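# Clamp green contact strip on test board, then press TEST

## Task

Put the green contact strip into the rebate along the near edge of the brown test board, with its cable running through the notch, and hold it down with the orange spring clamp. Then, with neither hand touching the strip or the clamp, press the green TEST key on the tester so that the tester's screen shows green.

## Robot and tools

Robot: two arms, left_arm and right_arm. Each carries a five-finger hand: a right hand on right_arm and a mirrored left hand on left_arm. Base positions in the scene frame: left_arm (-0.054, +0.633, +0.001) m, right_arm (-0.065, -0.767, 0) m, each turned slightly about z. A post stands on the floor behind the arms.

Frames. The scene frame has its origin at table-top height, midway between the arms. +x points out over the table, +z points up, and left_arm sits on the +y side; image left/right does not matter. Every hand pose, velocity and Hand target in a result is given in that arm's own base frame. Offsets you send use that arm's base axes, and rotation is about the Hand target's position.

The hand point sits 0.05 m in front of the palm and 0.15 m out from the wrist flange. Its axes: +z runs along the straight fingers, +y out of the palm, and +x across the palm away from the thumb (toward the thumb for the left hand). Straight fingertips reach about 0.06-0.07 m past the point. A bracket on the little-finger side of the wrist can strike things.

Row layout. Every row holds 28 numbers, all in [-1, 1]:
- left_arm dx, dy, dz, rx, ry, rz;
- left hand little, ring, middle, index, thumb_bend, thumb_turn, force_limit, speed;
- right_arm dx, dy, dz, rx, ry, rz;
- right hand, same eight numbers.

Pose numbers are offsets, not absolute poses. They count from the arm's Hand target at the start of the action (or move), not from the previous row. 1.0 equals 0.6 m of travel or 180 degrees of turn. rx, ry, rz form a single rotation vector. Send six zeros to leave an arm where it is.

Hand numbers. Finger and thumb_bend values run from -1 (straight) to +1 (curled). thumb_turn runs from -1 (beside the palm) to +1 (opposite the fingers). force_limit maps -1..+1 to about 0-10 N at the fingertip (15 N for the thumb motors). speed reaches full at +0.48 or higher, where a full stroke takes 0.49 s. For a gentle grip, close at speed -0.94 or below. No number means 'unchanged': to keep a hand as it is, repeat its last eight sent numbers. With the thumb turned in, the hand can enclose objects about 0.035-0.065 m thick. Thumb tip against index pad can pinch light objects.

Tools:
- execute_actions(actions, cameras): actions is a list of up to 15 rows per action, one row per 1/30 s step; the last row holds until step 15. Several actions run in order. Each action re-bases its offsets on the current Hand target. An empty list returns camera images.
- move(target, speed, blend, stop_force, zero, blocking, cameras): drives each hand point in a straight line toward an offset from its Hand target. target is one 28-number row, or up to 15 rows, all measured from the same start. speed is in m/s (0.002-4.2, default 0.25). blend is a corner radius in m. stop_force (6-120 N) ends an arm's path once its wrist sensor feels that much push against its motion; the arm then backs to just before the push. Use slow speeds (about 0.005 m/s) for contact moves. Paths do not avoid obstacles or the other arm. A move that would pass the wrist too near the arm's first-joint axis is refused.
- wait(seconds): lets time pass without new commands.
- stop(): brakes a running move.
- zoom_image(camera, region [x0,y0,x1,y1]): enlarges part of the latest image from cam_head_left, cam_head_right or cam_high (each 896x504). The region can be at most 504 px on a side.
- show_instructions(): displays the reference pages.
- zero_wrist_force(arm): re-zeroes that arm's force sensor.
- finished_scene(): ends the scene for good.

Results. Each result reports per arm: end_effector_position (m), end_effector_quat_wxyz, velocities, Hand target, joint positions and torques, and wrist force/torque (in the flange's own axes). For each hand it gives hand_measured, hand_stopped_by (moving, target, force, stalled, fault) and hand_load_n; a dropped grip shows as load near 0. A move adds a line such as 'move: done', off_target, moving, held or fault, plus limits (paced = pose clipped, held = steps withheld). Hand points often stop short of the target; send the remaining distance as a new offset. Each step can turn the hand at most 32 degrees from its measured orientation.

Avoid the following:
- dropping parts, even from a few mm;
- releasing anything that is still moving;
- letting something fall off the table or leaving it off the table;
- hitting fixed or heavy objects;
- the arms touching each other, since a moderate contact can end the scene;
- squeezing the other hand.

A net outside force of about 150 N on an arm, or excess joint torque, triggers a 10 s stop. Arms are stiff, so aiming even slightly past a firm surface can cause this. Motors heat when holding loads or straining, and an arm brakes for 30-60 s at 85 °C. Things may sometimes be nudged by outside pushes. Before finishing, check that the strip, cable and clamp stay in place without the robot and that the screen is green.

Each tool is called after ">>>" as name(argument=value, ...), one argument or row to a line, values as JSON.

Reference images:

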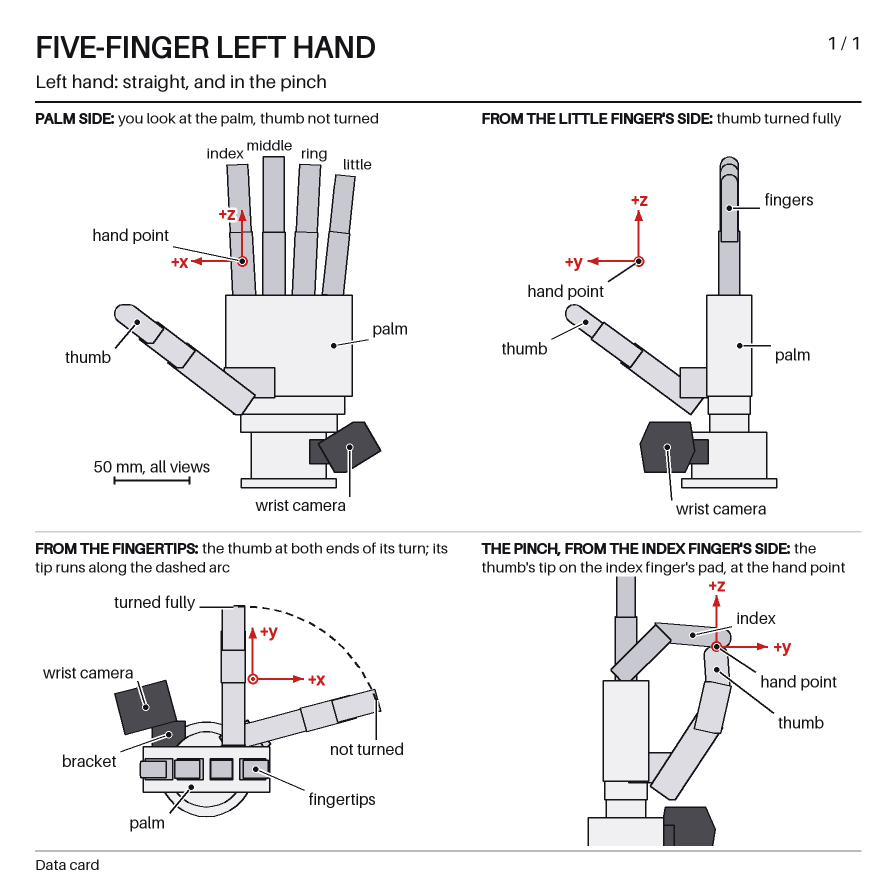

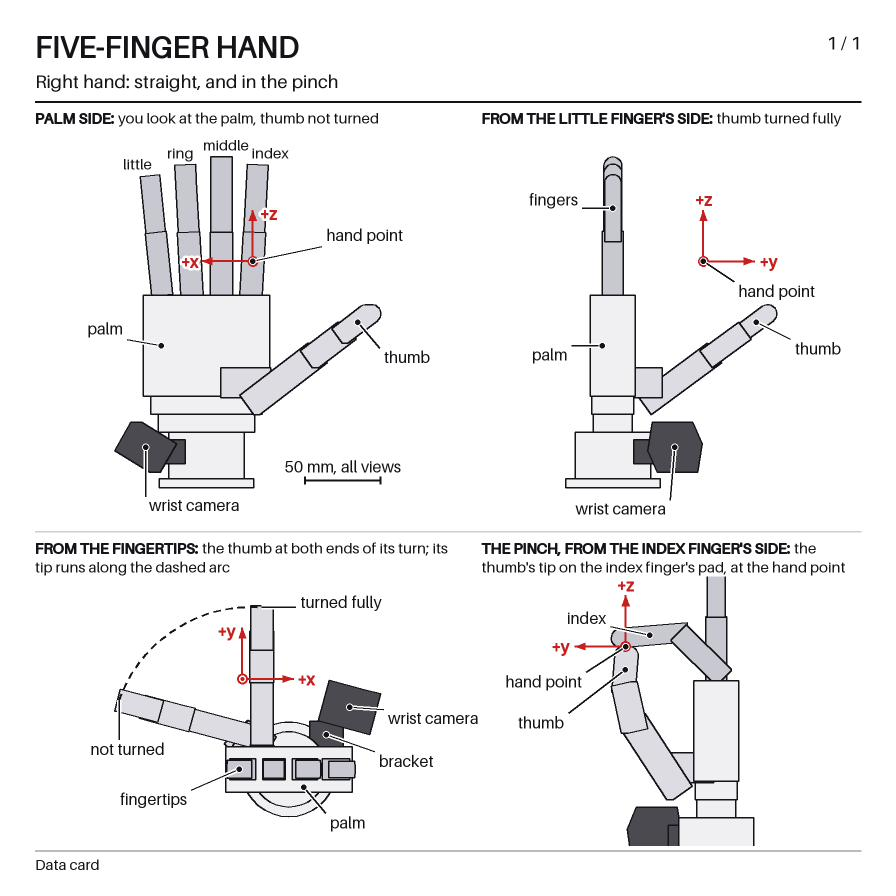

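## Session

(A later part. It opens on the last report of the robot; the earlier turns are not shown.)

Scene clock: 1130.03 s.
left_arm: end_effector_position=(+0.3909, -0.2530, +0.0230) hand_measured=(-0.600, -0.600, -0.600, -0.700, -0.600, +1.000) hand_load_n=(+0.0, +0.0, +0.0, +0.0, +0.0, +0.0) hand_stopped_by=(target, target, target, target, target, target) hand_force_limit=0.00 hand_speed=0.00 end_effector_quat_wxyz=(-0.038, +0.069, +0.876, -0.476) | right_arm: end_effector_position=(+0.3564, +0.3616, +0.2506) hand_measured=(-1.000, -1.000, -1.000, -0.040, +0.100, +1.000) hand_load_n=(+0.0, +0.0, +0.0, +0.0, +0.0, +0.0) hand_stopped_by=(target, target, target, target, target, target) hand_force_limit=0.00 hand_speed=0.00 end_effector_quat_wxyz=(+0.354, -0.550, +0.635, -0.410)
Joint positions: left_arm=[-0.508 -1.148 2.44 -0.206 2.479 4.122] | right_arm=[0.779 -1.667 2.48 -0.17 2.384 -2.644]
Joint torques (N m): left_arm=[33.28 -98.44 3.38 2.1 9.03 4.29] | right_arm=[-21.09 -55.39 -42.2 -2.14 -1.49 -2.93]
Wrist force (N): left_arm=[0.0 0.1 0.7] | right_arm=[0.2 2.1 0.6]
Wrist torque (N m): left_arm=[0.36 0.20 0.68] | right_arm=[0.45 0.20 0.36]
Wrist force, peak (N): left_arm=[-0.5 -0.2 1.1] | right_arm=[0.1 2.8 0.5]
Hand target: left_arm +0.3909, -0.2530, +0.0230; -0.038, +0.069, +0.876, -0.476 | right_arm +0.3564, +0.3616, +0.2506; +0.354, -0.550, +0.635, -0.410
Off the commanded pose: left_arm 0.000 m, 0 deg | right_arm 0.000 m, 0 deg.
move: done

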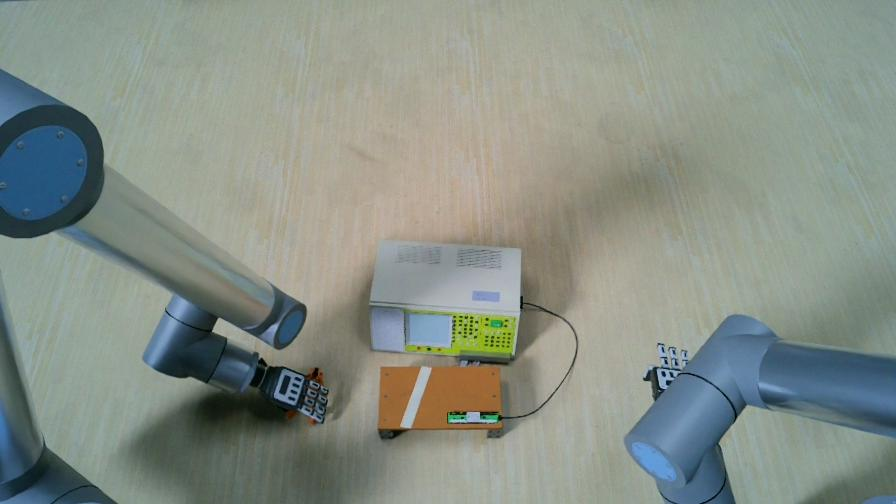

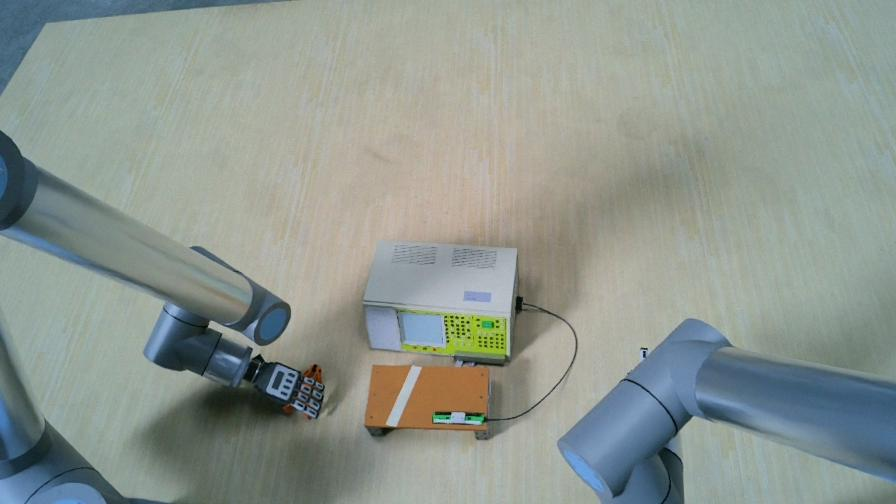

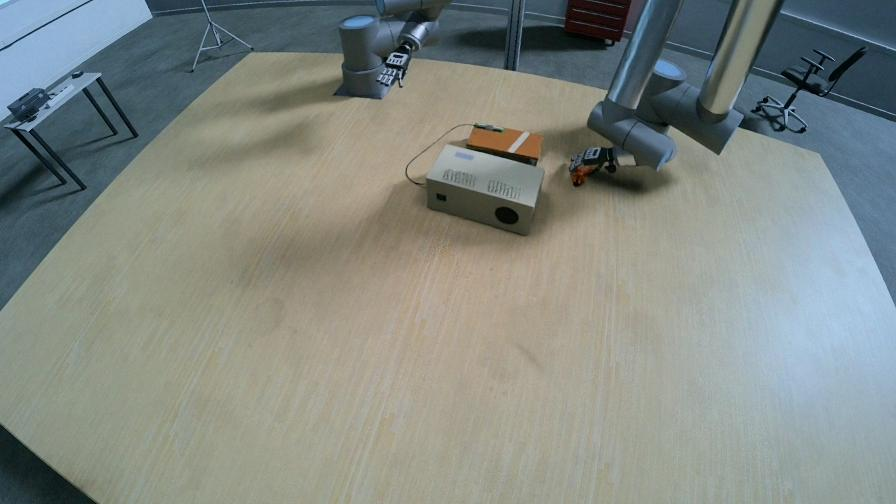

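>>> execute_actions(
  actions=[
    [[0,0,0,0,0,0,-0.6,-0.6,0.1,0.1,0.0,1,-0.3,-0.88,0,0,0,0,0,0,-1,-1,-1,-0.04,0.1,1,0,0]],
  ],
  cameras=["all"],
)

>>> zoom_image(
  camera="cam_head_left",
  region=[250, 360, 340, 440],
)

>>> zoom_image(
  camera="cam_high",
  region=[550, 130, 620, 200],
)

Scene clock: 1135.20 s.
left_arm: end_effector_position=(+0.3909, -0.2530, +0.0230) hand_measured=(-0.600, -0.600, -0.390, -0.490, -0.496, +1.000) hand_load_n=(+0.0, +0.0, +3.5, +4.0, +7.0, +0.0) hand_stopped_by=(target, target, force, force, force, target) hand_force_limit=-0.30 hand_speed=-0.88 end_effector_quat_wxyz=(-0.038, +0.069, +0.876, -0.476) | right_arm: end_effector_position=(+0.3564, +0.3616, +0.2506) hand_measured=(-1.000, -1.000, -1.000, -0.040, +0.100, +1.000) hand_load_n=(+0.0, +0.0, +0.0, +0.0, +0.0, +0.0) hand_stopped_by=(target, target, target, target, target, target) hand_force_limit=0.00 hand_speed=0.00 end_effector_quat_wxyz=(+0.354, -0.550, +0.635, -0.410)
Joint positions: left_arm=[-0.508 -1.148 2.44 -0.206 2.479 4.122] | right_arm=[0.779 -1.667 2.48 -0.17 2.384 -2.644]
Joint torques (N m): left_arm=[24.76 -95.11 0.5 1.98 7.31 -2.21] | right_arm=[-21 -56.47 -42.74 -1.49 -1.51 -2.62]
Wrist force (N): left_arm=[0.2 -3.3 -0.7] | right_arm=[-0.1 2.2 0.8]
Wrist torque (N m): left_arm=[0.60 0.22 0.67] | right_arm=[0.44 0.24 0.34]
Wrist force, peak (N): left_arm=[0.6 -3.8 -0.1] | right_arm=[0.0 2.7 0.7]
Hand target: left_arm +0.3909, -0.2530, +0.0230; -0.038, +0.069, +0.876, -0.476 | right_arm +0.3564, +0.3616, +0.2506; +0.354, -0.550, +0.635, -0.410
Off the commanded pose: left_arm 0.000 m, 0 deg | right_arm 0.000 m, 0 deg.

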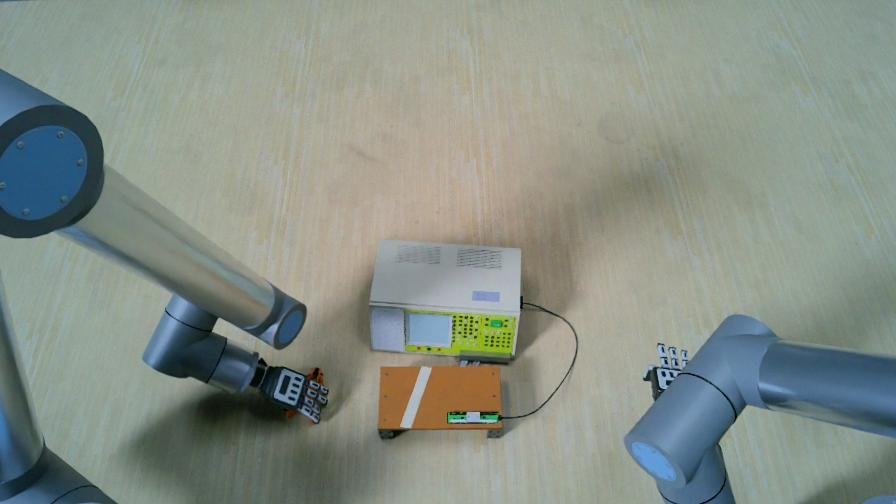

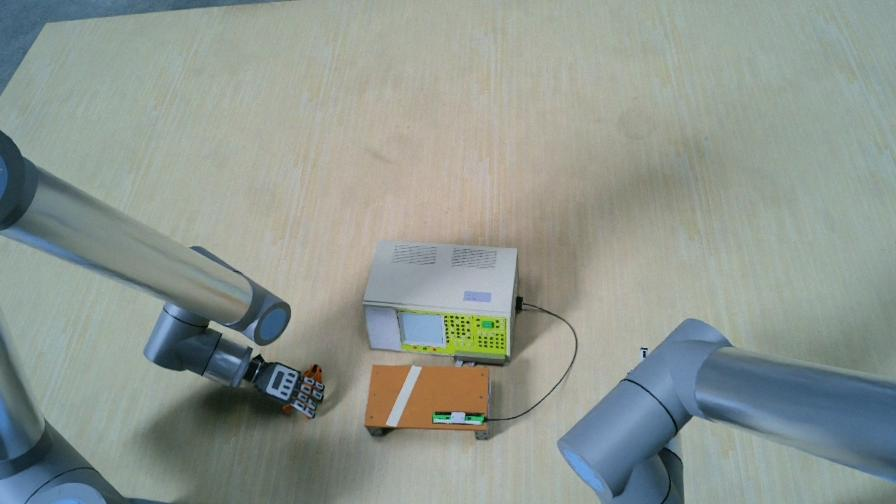

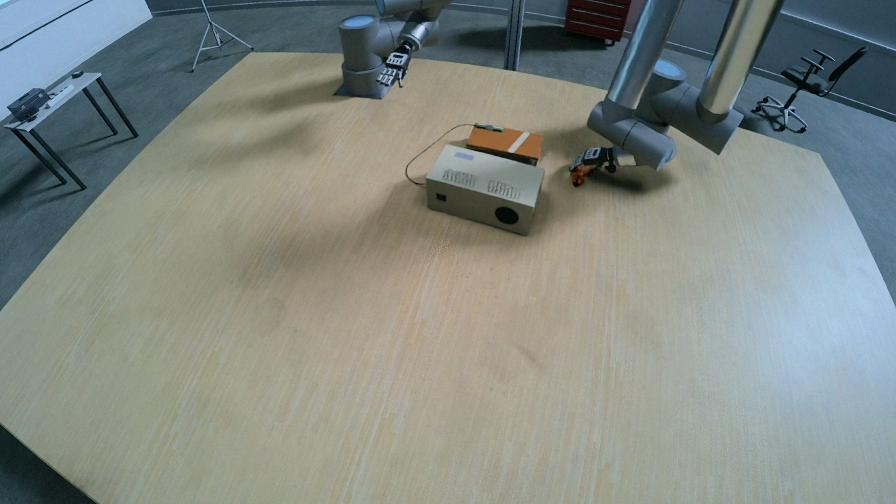

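Scaled by 5.600 from the camera's image (finer frame: 1280x720).

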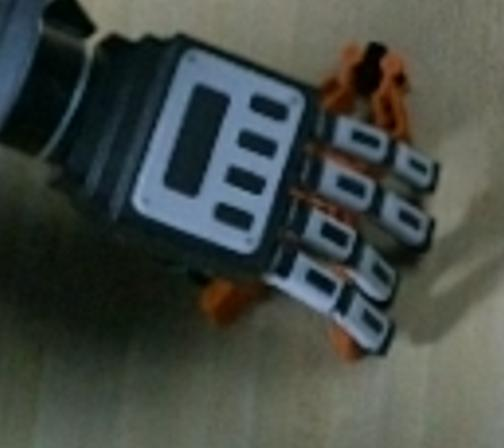

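Scaled by 7.200 from the camera's image (finer frame: 1280x720).

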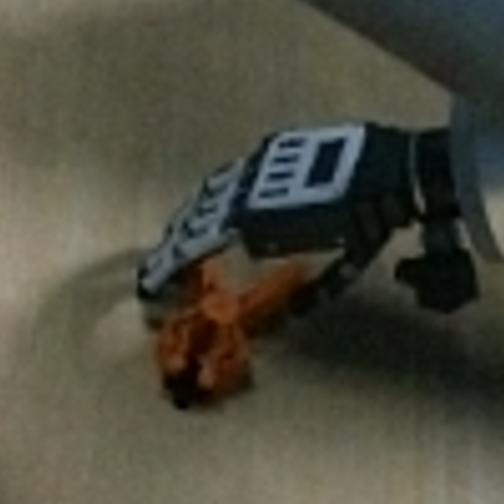

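>>> move(
  target=[0,0,0.13,0,0,0,-0.6,-0.6,0.1,0.1,0.0,1,-0.3,-0.88,0,0,0,0,0,0,-1,-1,-1,-0.04,0.1,1,0,0],
  speed=0.05,
  cameras=["all"],
)

>>> zoom_image(
  camera="cam_head_left",
  region=[240, 340, 340, 430],
)

>>> zoom_image(
  camera="cam_high",
  region=[540, 110, 620, 200],
)

Scene clock: 1139.93 s.
left_arm: end_effector_position=(+0.3908, -0.2530, +0.1009) hand_measured=(-0.600, -0.600, -0.390, -0.490, -0.496, +1.000) hand_load_n=(-0.5, +0.5, +2.5, +3.0, +7.5, +0.0) hand_stopped_by=(target, target, force, force, force, target) hand_force_limit=-0.30 hand_speed=-0.88 end_effector_quat_wxyz=(-0.039, +0.069, +0.876, -0.476) | right_arm: end_effector_position=(+0.3564, +0.3616, +0.2506) hand_measured=(-1.000, -1.000, -1.000, -0.040, +0.100, +1.000) hand_load_n=(+0.0, +0.0, +0.0, +0.0, +0.0, +0.0) hand_stopped_by=(target, target, target, target, target, target) hand_force_limit=0.00 hand_speed=0.00 end_effector_quat_wxyz=(+0.354, -0.550, +0.635, -0.410)
Joint positions: left_arm=[-0.508 -1.277 2.416 -0.052 2.479 4.122] | right_arm=[0.779 -1.667 2.48 -0.17 2.384 -2.644]
Joint torques (N m): left_arm=[-2.19 -126.5 -42.93 8.95 -0.31 5.66] | right_arm=[-19.43 -62.71 -37.09 -1.81 -1.18 -1.96]
Wrist force (N): left_arm=[0.0 0.4 1.2] | right_arm=[0.1 2.3 0.4]
Wrist torque (N m): left_arm=[0.28 0.23 0.67] | right_arm=[0.48 0.21 0.36]
Wrist force, peak (N): left_arm=[0.1 -3.9 -0.9] | right_arm=[-0.3 2.6 0.7]
Hand target: left_arm +0.3909, -0.2530, +0.1010; -0.038, +0.069, +0.876, -0.476 | right_arm +0.3564, +0.3616, +0.2506; +0.354, -0.550, +0.635, -0.410
Off the commanded pose: left_arm 0.000 m, 0 deg | right_arm 0.000 m, 0 deg.
move: done

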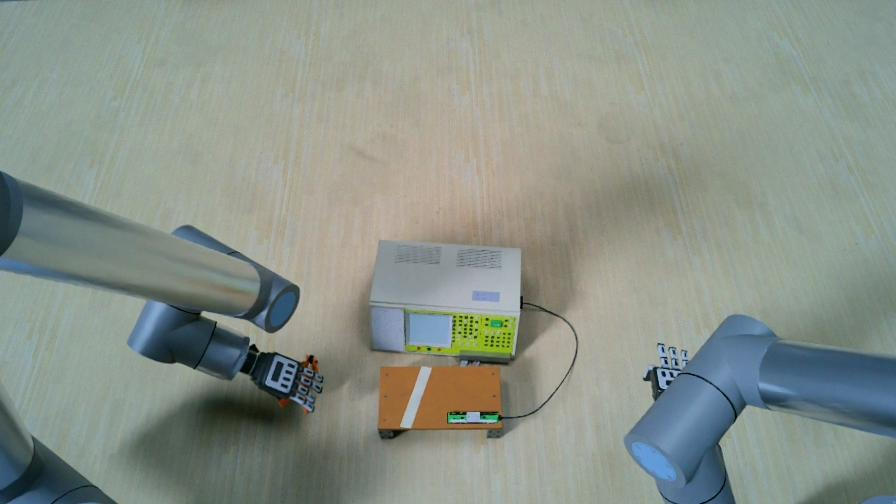

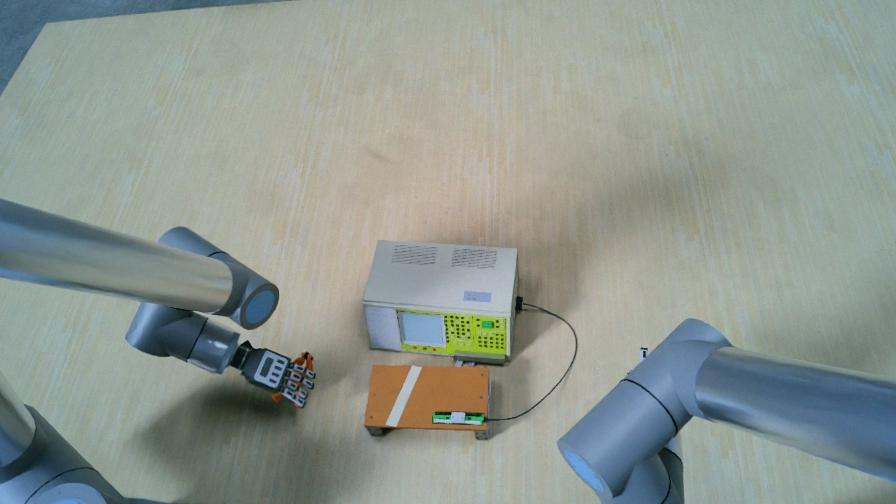

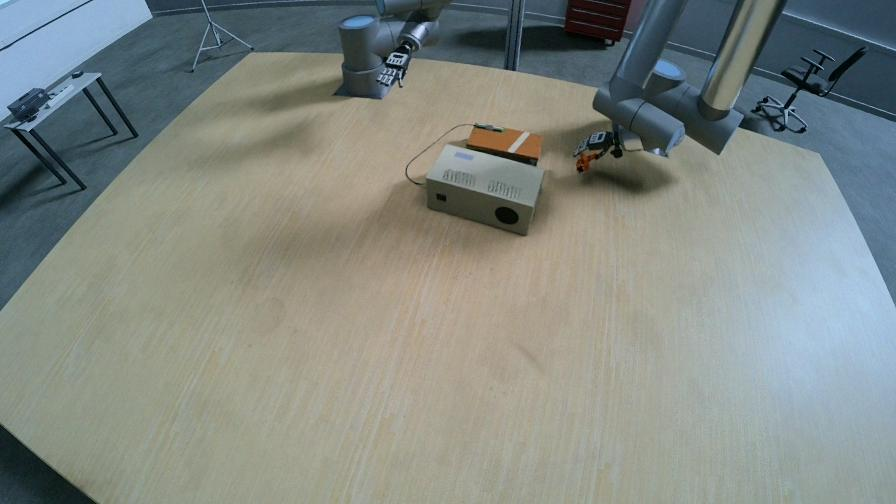

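Scaled by 5.040 from the camera's image (finer frame: 1280x720).

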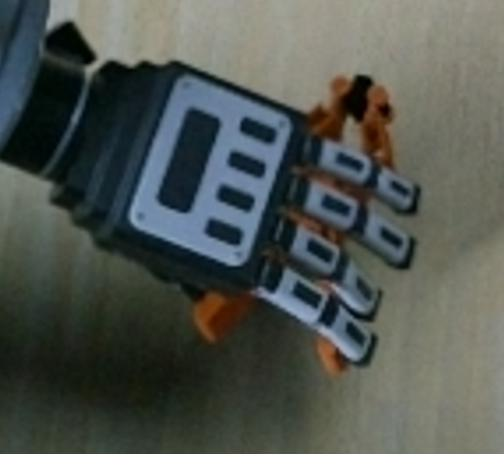

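Scaled by 5.600 from the camera's image (finer frame: 1280x720).

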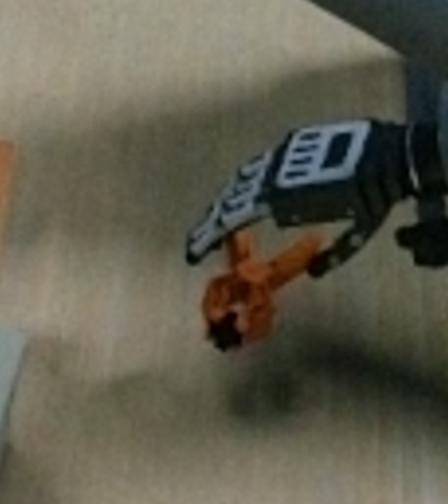

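>>> move(
  target=[0,0,-0.1,0,0,0,-0.6,-0.6,0.1,0.1,0.0,1,-0.3,-0.88,0,0,0,0,0,0,-1,-1,-1,-0.04,0.1,1,0,0],
  speed=0.06,
  cameras=[],
)

>>> execute_actions(
  actions=[
    [[0,0,0,0,0,0,-0.6,-0.6,-0.2,-0.25,-0.49,1,1.0,-0.8,0,0,0,0,0,0,-1,-1,-1,-0.04,0.1,1,0,0]],
  ],
  cameras=["all"],
)

>>> zoom_image(
  camera="cam_head_left",
  region=[250, 350, 340, 430],
)

>>> zoom_image(
  camera="cam_high",
  region=[550, 130, 620, 200],
)

Scene clock: 1175.97 s.
left_arm: end_effector_position=(+0.3909, -0.2530, +0.0410) hand_measured=(-0.600, -0.600, -0.390, -0.490, -0.496, +1.000) hand_load_n=(+0.0, +0.0, +3.0, +3.0, +7.0, +0.0) hand_stopped_by=(target, target, force, force, force, target) hand_force_limit=-0.30 hand_speed=-0.88 end_effector_quat_wxyz=(-0.038, +0.069, +0.876, -0.476) | right_arm: end_effector_position=(+0.3564, +0.3616, +0.2506) hand_measured=(-1.000, -1.000, -1.000, -0.040, +0.100, +1.000) hand_load_n=(+0.0, +0.0, +0.0, +0.0, +0.0, +0.0) hand_stopped_by=(target, target, target, target, target, target) hand_force_limit=0.00 hand_speed=0.00 end_effector_quat_wxyz=(+0.354, -0.550, +0.635, -0.410)
Joint positions: left_arm=[-0.508 -1.179 2.436 -0.17 2.479 4.122] | right_arm=[0.779 -1.667 2.48 -0.17 2.384 -2.644]
Joint torques (N m): left_arm=[8.27 -93.98 1.39 3.07 3.52 -4.98] | right_arm=[-19.64 -56.47 -43.82 -1.37 -1.37 -3.11]
Wrist force (N): left_arm=[-0.3 0.5 0.8] | right_arm=[-0.1 2.4 0.5]
Wrist torque (N m): left_arm=[0.35 0.26 0.65] | right_arm=[0.50 0.24 0.36]
Wrist force, peak (N): left_arm=[-0.2 1.8 1.8] | right_arm=[0.0 2.7 0.8]
Hand target: left_arm +0.3909, -0.2530, +0.0410; -0.038, +0.069, +0.876, -0.476 | right_arm +0.3564, +0.3616, +0.2506; +0.354, -0.550, +0.635, -0.410
Off the commanded pose: left_arm 0.000 m, 0 deg | right_arm 0.000 m, 0 deg.
move: done

Scene clock: 1176.67 s.
left_arm: end_effector_position=(+0.3909, -0.2530, +0.0410) hand_measured=(-0.600, -0.600, -0.202, -0.252, -0.496, +1.000) hand_load_n=(+0.0, +0.0, +4.5, +4.0, +9.5, +0.5) hand_stopped_by=(target, target, target, target, target, target) hand_force_limit=1.00 hand_speed=-0.80 end_effector_quat_wxyz=(-0.038, +0.069, +0.876, -0.476) | right_arm: end_effector_position=(+0.3564, +0.3616, +0.2506) hand_measured=(-1.000, -1.000, -1.000, -0.040, +0.100, +1.000) hand_load_n=(+0.0, +0.0, +0.0, +0.0, +0.0, +0.5) hand_stopped_by=(target, target, target, target, target, target) hand_force_limit=0.00 hand_speed=0.00 end_effector_quat_wxyz=(+0.354, -0.550, +0.635, -0.410)
Joint positions: left_arm=[-0.508 -1.179 2.436 -0.171 2.479 4.122] | right_arm=[0.779 -1.667 2.48 -0.17 2.384 -2.644]
Joint torques (N m): left_arm=[-23.12 -94.48 -0.04 1.86 3.69 -5.59] | right_arm=[-14.54 -50.74 -41.54 -1.43 -1.08 -1.83]
Wrist force (N): left_arm=[0.0 0.9 0.8] | right_arm=[-0.1 2.3 0.6]
Wrist torque (N m): left_arm=[0.40 0.22 0.68] | right_arm=[0.48 0.23 0.35]
Wrist force, peak (N): left_arm=[0.3 1.0 1.0] | right_arm=[-0.2 2.6 0.7]
Hand target: left_arm +0.3909, -0.2530, +0.0410; -0.038, +0.069, +0.876, -0.476 | right_arm +0.3564, +0.3616, +0.2506; +0.354, -0.550, +0.635, -0.410
Off the commanded pose: left_arm 0.000 m, 0 deg | right_arm 0.000 m, 0 deg.

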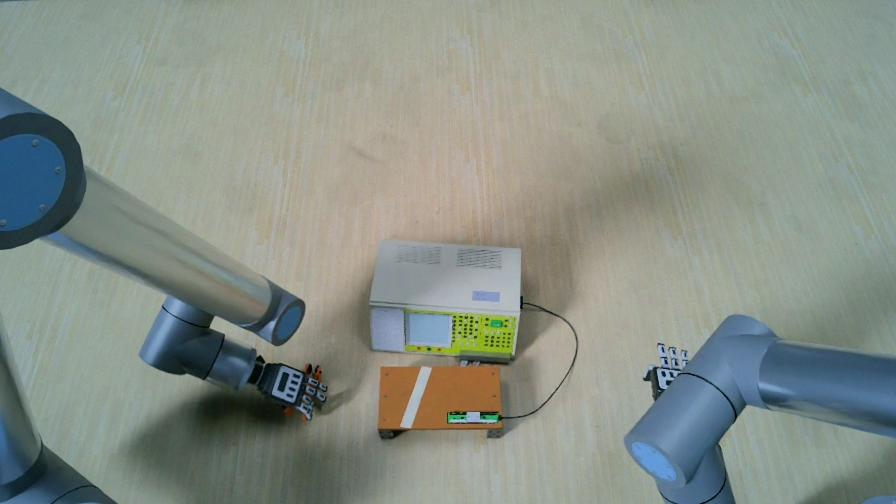

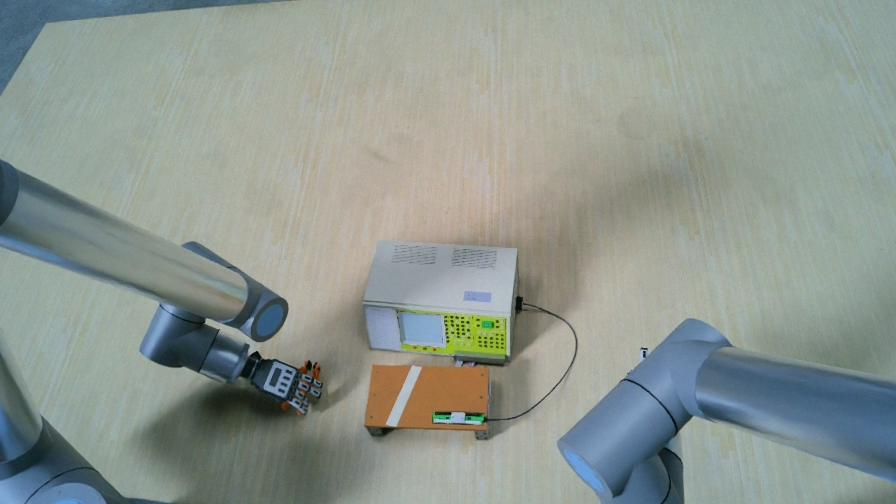

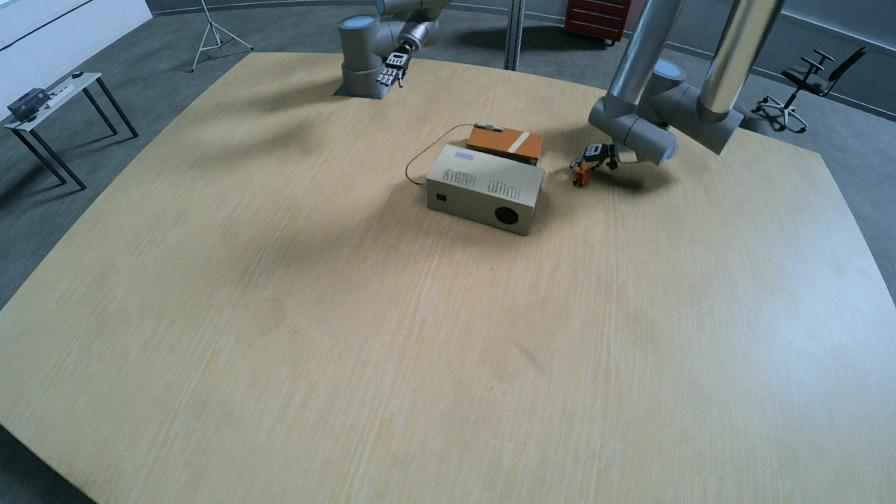

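Scaled by 5.600 from the camera's image (finer frame: 1280x720).

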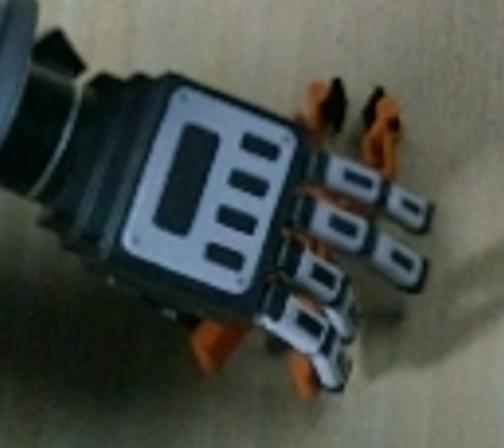

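Scaled by 7.200 from the camera's image (finer frame: 1280x720).

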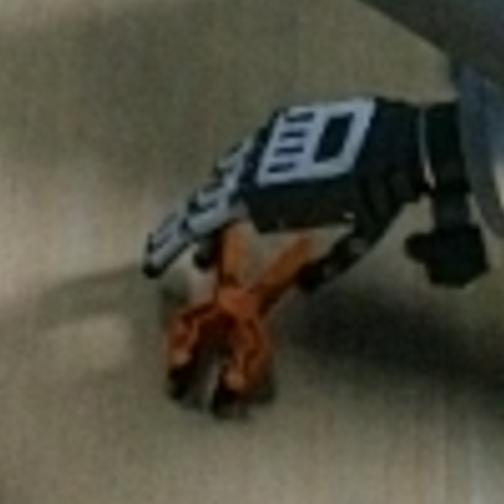

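>>> move(
  target=[
    [0,0,0.43,0,0,0,-0.6,-0.6,-0.2,-0.25,-0.49,1,1.0,-0.8,0,0,0.1,0,0,0,-1,-1,-1,-0.04,0.1,1,0,0],
    [-0.346,-0.725,0.43,0.5,-0.0298,0.0493,-0.6,-0.6,-0.2,-0.25,-0.49,1,1.0,-0.8,0,-0.2,0.15,0,0,0,-1,-1,-1,-0.04,0.1,1,0,0],
  ],
  speed=0.2,
  blend=[0.04,0],
  cameras=["all"],
)

Scene clock: 1197.27 s.
left_arm: end_effector_position=(+0.1907, -0.6721, +0.2987) hand_measured=(-0.600, -0.600, -0.202, -0.252, -0.496, +1.000) hand_load_n=(+0.0, +0.0, +6.0, +3.5, +9.0, +0.0) hand_stopped_by=(target, target, target, target, target, target) hand_force_limit=1.00 hand_speed=-0.80 end_effector_quat_wxyz=(-0.007, -0.016, +0.967, +0.255) | right_arm: end_effector_position=(+0.3564, +0.2416, +0.3406) hand_measured=(-1.000, -1.000, -1.000, -0.040, +0.100, +1.000) hand_load_n=(+0.0, +0.0, +0.0, +0.0, +0.5, +0.0) hand_stopped_by=(target, target, target, target, target, target) hand_force_limit=0.00 hand_speed=0.00 end_effector_quat_wxyz=(+0.354, -0.550, +0.635, -0.410)
Joint positions: left_arm=[-1.538 -0.978 1.703 1.362 1.576 3.143] | right_arm=[0.368 -2.06 2.528 0.011 2.034 -2.915]
Joint torques (N m): left_arm=[36.31 -204.72 -35.25 6.74 -6.65 7] | right_arm=[-18.46 -5.99 -61.96 6.65 -2.83 -3.45]
Wrist force (N): left_arm=[-0.4 0.5 2.5] | right_arm=[0.0 2.9 0.3]
Wrist torque (N m): left_arm=[0.06 0.17 0.04] | right_arm=[0.39 0.16 0.45]
Wrist force, peak (N): left_arm=[4.2 -10.0 3.3] | right_arm=[0.2 3.3 0.4]
Hand target: left_arm +0.1908, -0.6721, +0.2987; -0.007, -0.016, +0.967, +0.255 (not the last commanded pose) | right_arm +0.3564, +0.2416, +0.3406; +0.354, -0.550, +0.635, -0.410
Off the commanded pose: left_arm 0.018 m, 3 deg | right_arm 0.000 m, 0 deg.
move: held (left_arm; a check stopped the path); limits=held
pose unreachable (left arm): on one or more control steps of this call, first in action 0 (counted from 0), this arm could not follow its commanded pose, so it was not sent that pose on those steps. It may still have moved: this result reports where it is.
cause: moving toward the commanded pose would bring a part of the arm too close to another arm (a part of this arm just beyond joint 3 (elbow) and a part of the right arm just beyond its joint 5 (wrist 2), 21 mm apart when this arm was first held).

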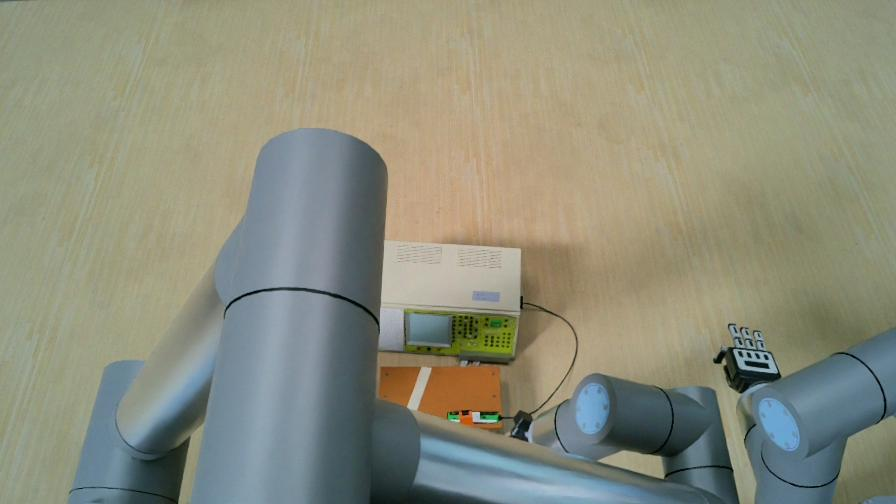

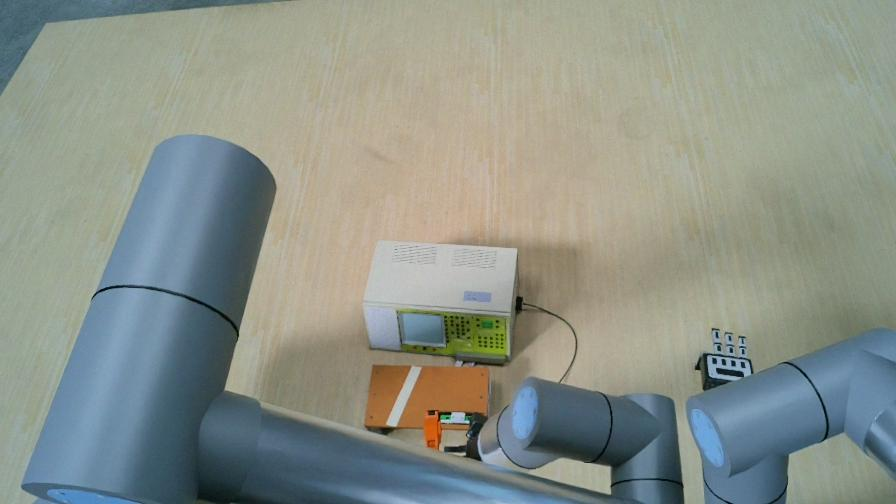

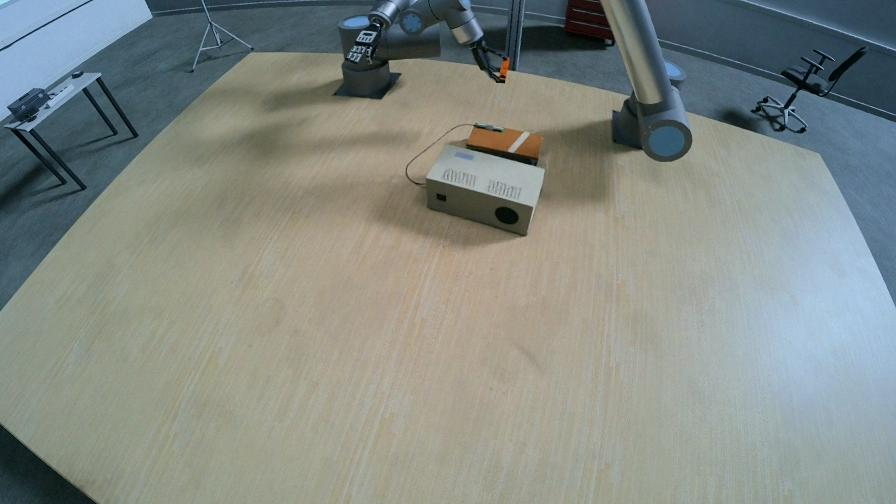

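>>> move(
  target=[0,0,0,0,0,0,-0.6,-0.6,-0.2,-0.25,-0.49,1,1.0,-0.8,0.45,-0.05,0,0,0,0,-1,-1,-1,-0.04,0.1,1,0,0],
  speed=0.3,
  cameras=[],
)

>>> zoom_image(
  camera="cam_high",
  region=[460, 30, 550, 110],
)

>>> zoom_image(
  camera="cam_head_right",
  region=[400, 390, 520, 490],
)

>>> zoom_image(
  camera="cam_head_left",
  region=[420, 390, 540, 490],
)

Scene clock: 1203.83 s.
left_arm: end_effector_position=(+0.1908, -0.6721, +0.2987) hand_measured=(-0.600, -0.600, -0.202, -0.252, -0.496, +1.000) hand_load_n=(+0.0, +0.0, +6.0, +4.0, +9.0, +0.0) hand_stopped_by=(target, target, target, target, target, target) hand_force_limit=1.00 hand_speed=-0.80 end_effector_quat_wxyz=(-0.007, -0.016, +0.967, +0.255) | right_arm: end_effector_position=(+0.5665, +0.2165, +0.3424) hand_measured=(-1.000, -1.000, -1.000, -0.040, +0.100, +1.000) hand_load_n=(+0.0, +0.0, +0.0, +0.0, +0.0, +0.0) hand_stopped_by=(target, target, target, target, target, target) hand_force_limit=0.00 hand_speed=0.00 end_effector_quat_wxyz=(+0.355, -0.550, +0.635, -0.410)
Joint positions: left_arm=[-1.538 -0.979 1.703 1.362 1.576 3.143] | right_arm=[0.077 -1.844 2.413 -0.136 1.773 -3.05]
Joint torques (N m): left_arm=[33.6 -200.49 -34.83 6.14 -7.71 7] | right_arm=[26.54 -38.59 -59.37 5.12 7.55 4.57]
Wrist force (N): left_arm=[-0.1 0.3 2.3] | right_arm=[0.6 2.0 1.6]
Wrist torque (N m): left_arm=[0.02 0.12 0.06] | right_arm=[0.19 -0.04 -0.33]
Wrist force, peak (N): left_arm=[-0.2 0.4 2.8] | right_arm=[1.0 -5.0 17.9]
Hand target: left_arm +0.1908, -0.6721, +0.2987; -0.007, -0.016, +0.967, +0.255 | right_arm +0.5663, +0.2165, +0.3424; +0.355, -0.550, +0.635, -0.410 (not the last commanded pose)
Off the commanded pose: left_arm 0.000 m, 0 deg | right_arm 0.060 m, 0 deg.
move: held (right_arm; a check stopped the path); limits=held
pose unreachable (right arm): on one or more control steps of this call, first in action 0 (counted from 0), this arm could not follow its commanded pose, so it was not sent that pose on those steps. It may still have moved: this result reports where it is.
cause: moving toward the commanded pose would bring a part of the arm too close to another arm (a part of this arm just beyond joint 2 (shoulder lift) and a part of the left arm just beyond its joint 3 (elbow), where that arm would come to rest).

Scaled by 5.600 from the camera's image (finer frame: 1280x720).
This view is cut from an older image: the scene may have changed since it was taken.

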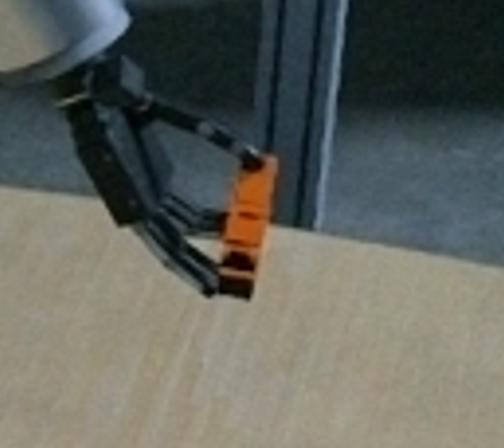

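Scaled by 4.200 from the camera's image (finer frame: 1280x720).
This view is cut from an older image: the scene may have changed since it was taken.

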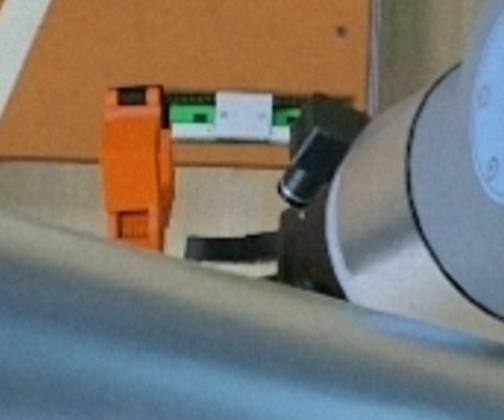

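Scaled by 4.200 from the camera's image (finer frame: 1280x720).
This view is cut from an older image: the scene may have changed since it was taken.

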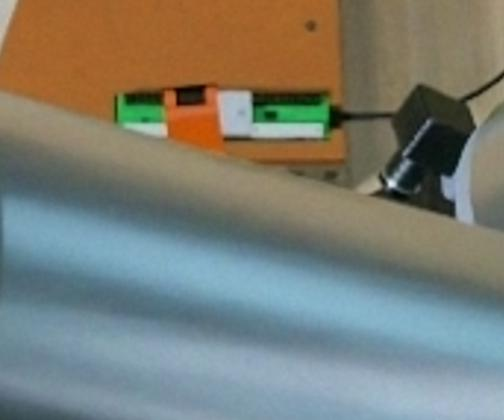

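>>> move(
  target=[-0.0167,-0.0383,-0.1667,0.0192,-0.001,0.0023,-0.6,-0.6,-0.2,-0.25,-0.49,1,1.0,-0.8,0,0,0,0,0,0,-1,-1,-1,-0.04,0.1,1,0,0],
  speed=0.12,
  cameras=["all"],
)

>>> zoom_image(
  camera="cam_high",
  region=[460, 50, 550, 140],
)

>>> zoom_image(
  camera="cam_head_right",
  region=[400, 390, 520, 490],
)

>>> zoom_image(
  camera="cam_head_left",
  region=[420, 390, 540, 490],
)

Scene clock: 1216.40 s.
left_arm: end_effector_position=(+0.1901, -0.6739, +0.2902) hand_measured=(-0.600, -0.600, -0.202, -0.252, -0.496, +1.000) hand_load_n=(+0.0, +0.0, +5.5, +3.5, +9.0, +0.0) hand_stopped_by=(target, target, target, target, target, target) hand_force_limit=1.00 hand_speed=-0.80 end_effector_quat_wxyz=(-0.007, -0.016, +0.966, +0.258) | right_arm: end_effector_position=(+0.5663, +0.2165, +0.3424) hand_measured=(-1.000, -1.000, -1.000, -0.040, +0.100, +1.000) hand_load_n=(+0.0, +0.0, +0.0, +0.0, +0.0, +0.0) hand_stopped_by=(target, target, target, target, target, target) hand_force_limit=0.00 hand_speed=0.00 end_effector_quat_wxyz=(+0.355, -0.550, +0.635, -0.410)
Joint positions: left_arm=[-1.539 -0.968 1.703 1.358 1.576 3.142] | right_arm=[0.077 -1.844 2.413 -0.136 1.773 -3.05]
Joint torques (N m): left_arm=[38.35 -204.83 -32.09 10.16 -1.09 7.12] | right_arm=[27.74 -38.9 -60.3 6.47 7.26 4.43]
Wrist force (N): left_arm=[-0.6 0.4 2.4] | right_arm=[0.4 2.2 1.6]
Wrist torque (N m): left_arm=[0.05 0.21 0.18] | right_arm=[0.21 -0.02 -0.34]
Wrist force, peak (N): left_arm=[0.8 -4.3 8.0] | right_arm=[0.8 2.6 1.9]
Hand target: left_arm +0.1902, -0.6737, +0.2903; -0.007, -0.016, +0.966, +0.258 (not the last commanded pose) | right_arm +0.5663, +0.2165, +0.3424; +0.355, -0.550, +0.635, -0.410
Off the commanded pose: left_arm 0.094 m, 3 deg | right_arm 0.000 m, 0 deg.
move: held (left_arm; a check stopped the path); limits=held
pose unreachable (left arm): on one or more control steps of this call, first in action 0 (counted from 0), this arm could not follow its commanded pose, so it was not sent that pose on those steps. It may still have moved: this result reports where it is.
cause: moving toward the commanded pose would bring a part of the arm too close to another arm (a part of this arm just beyond joint 3 (elbow) and a part of the right arm just beyond its joint 2 (shoulder lift), where that arm would come to rest).

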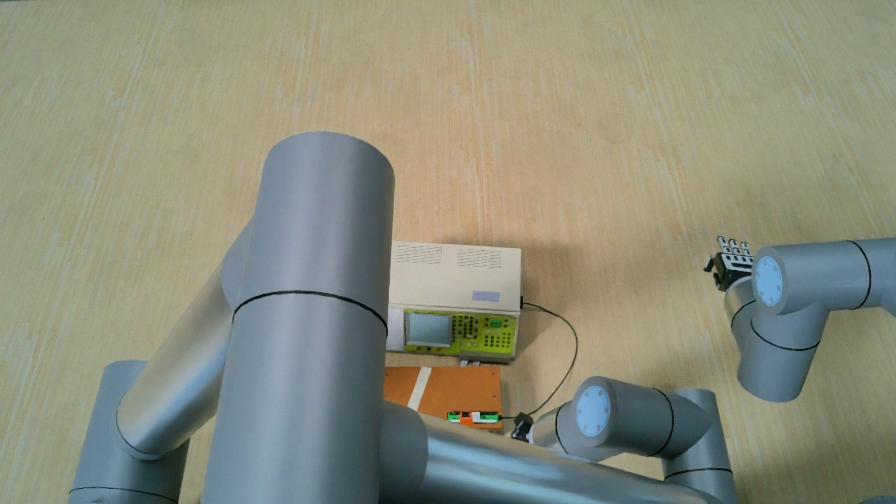

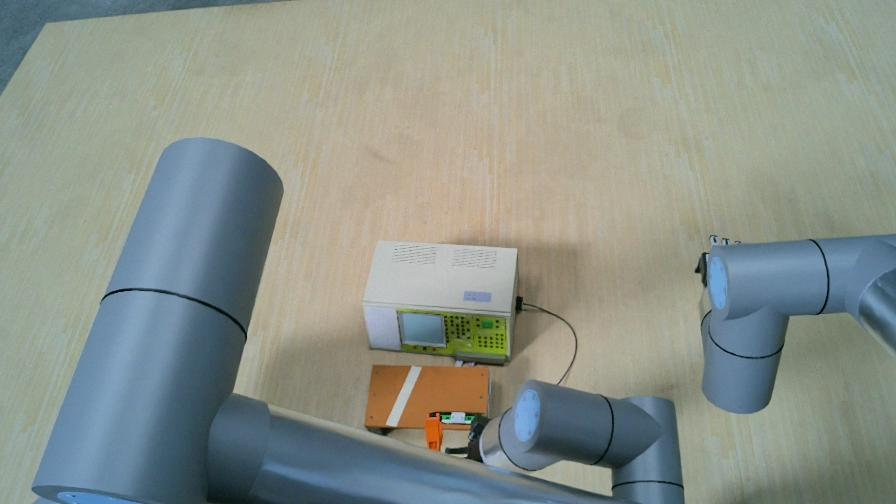

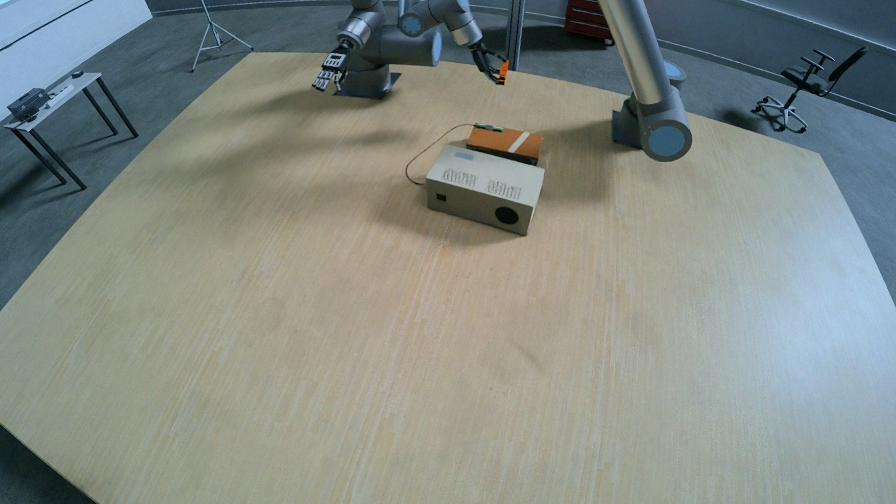

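Scaled by 5.600 from the camera's image (finer frame: 1280x720).

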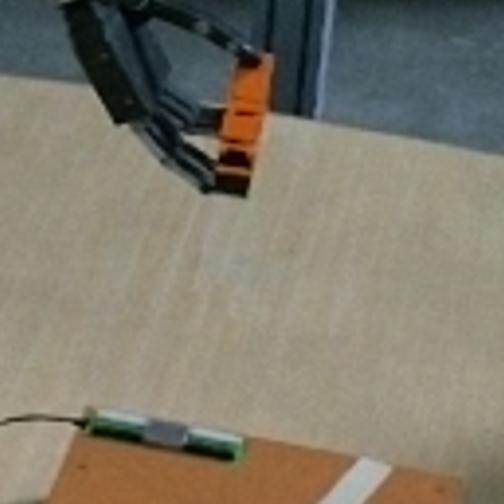

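Scaled by 4.200 from the camera's image (finer frame: 1280x720).

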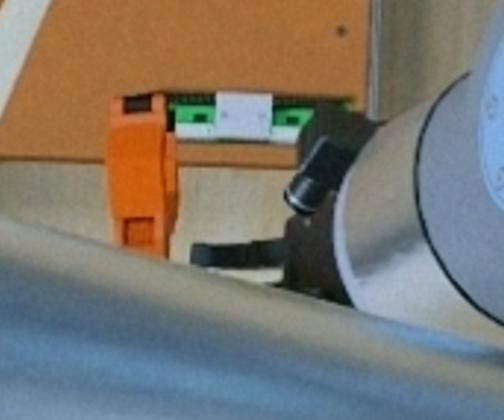

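Scaled by 4.200 from the camera's image (finer frame: 1280x720).

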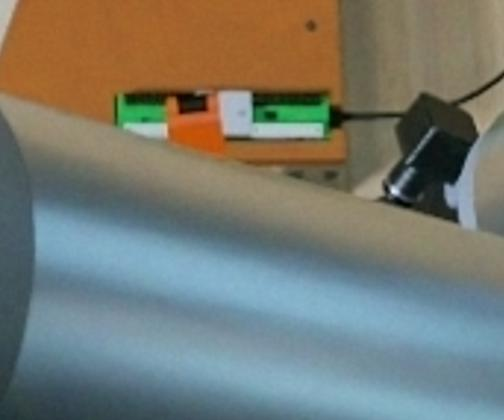

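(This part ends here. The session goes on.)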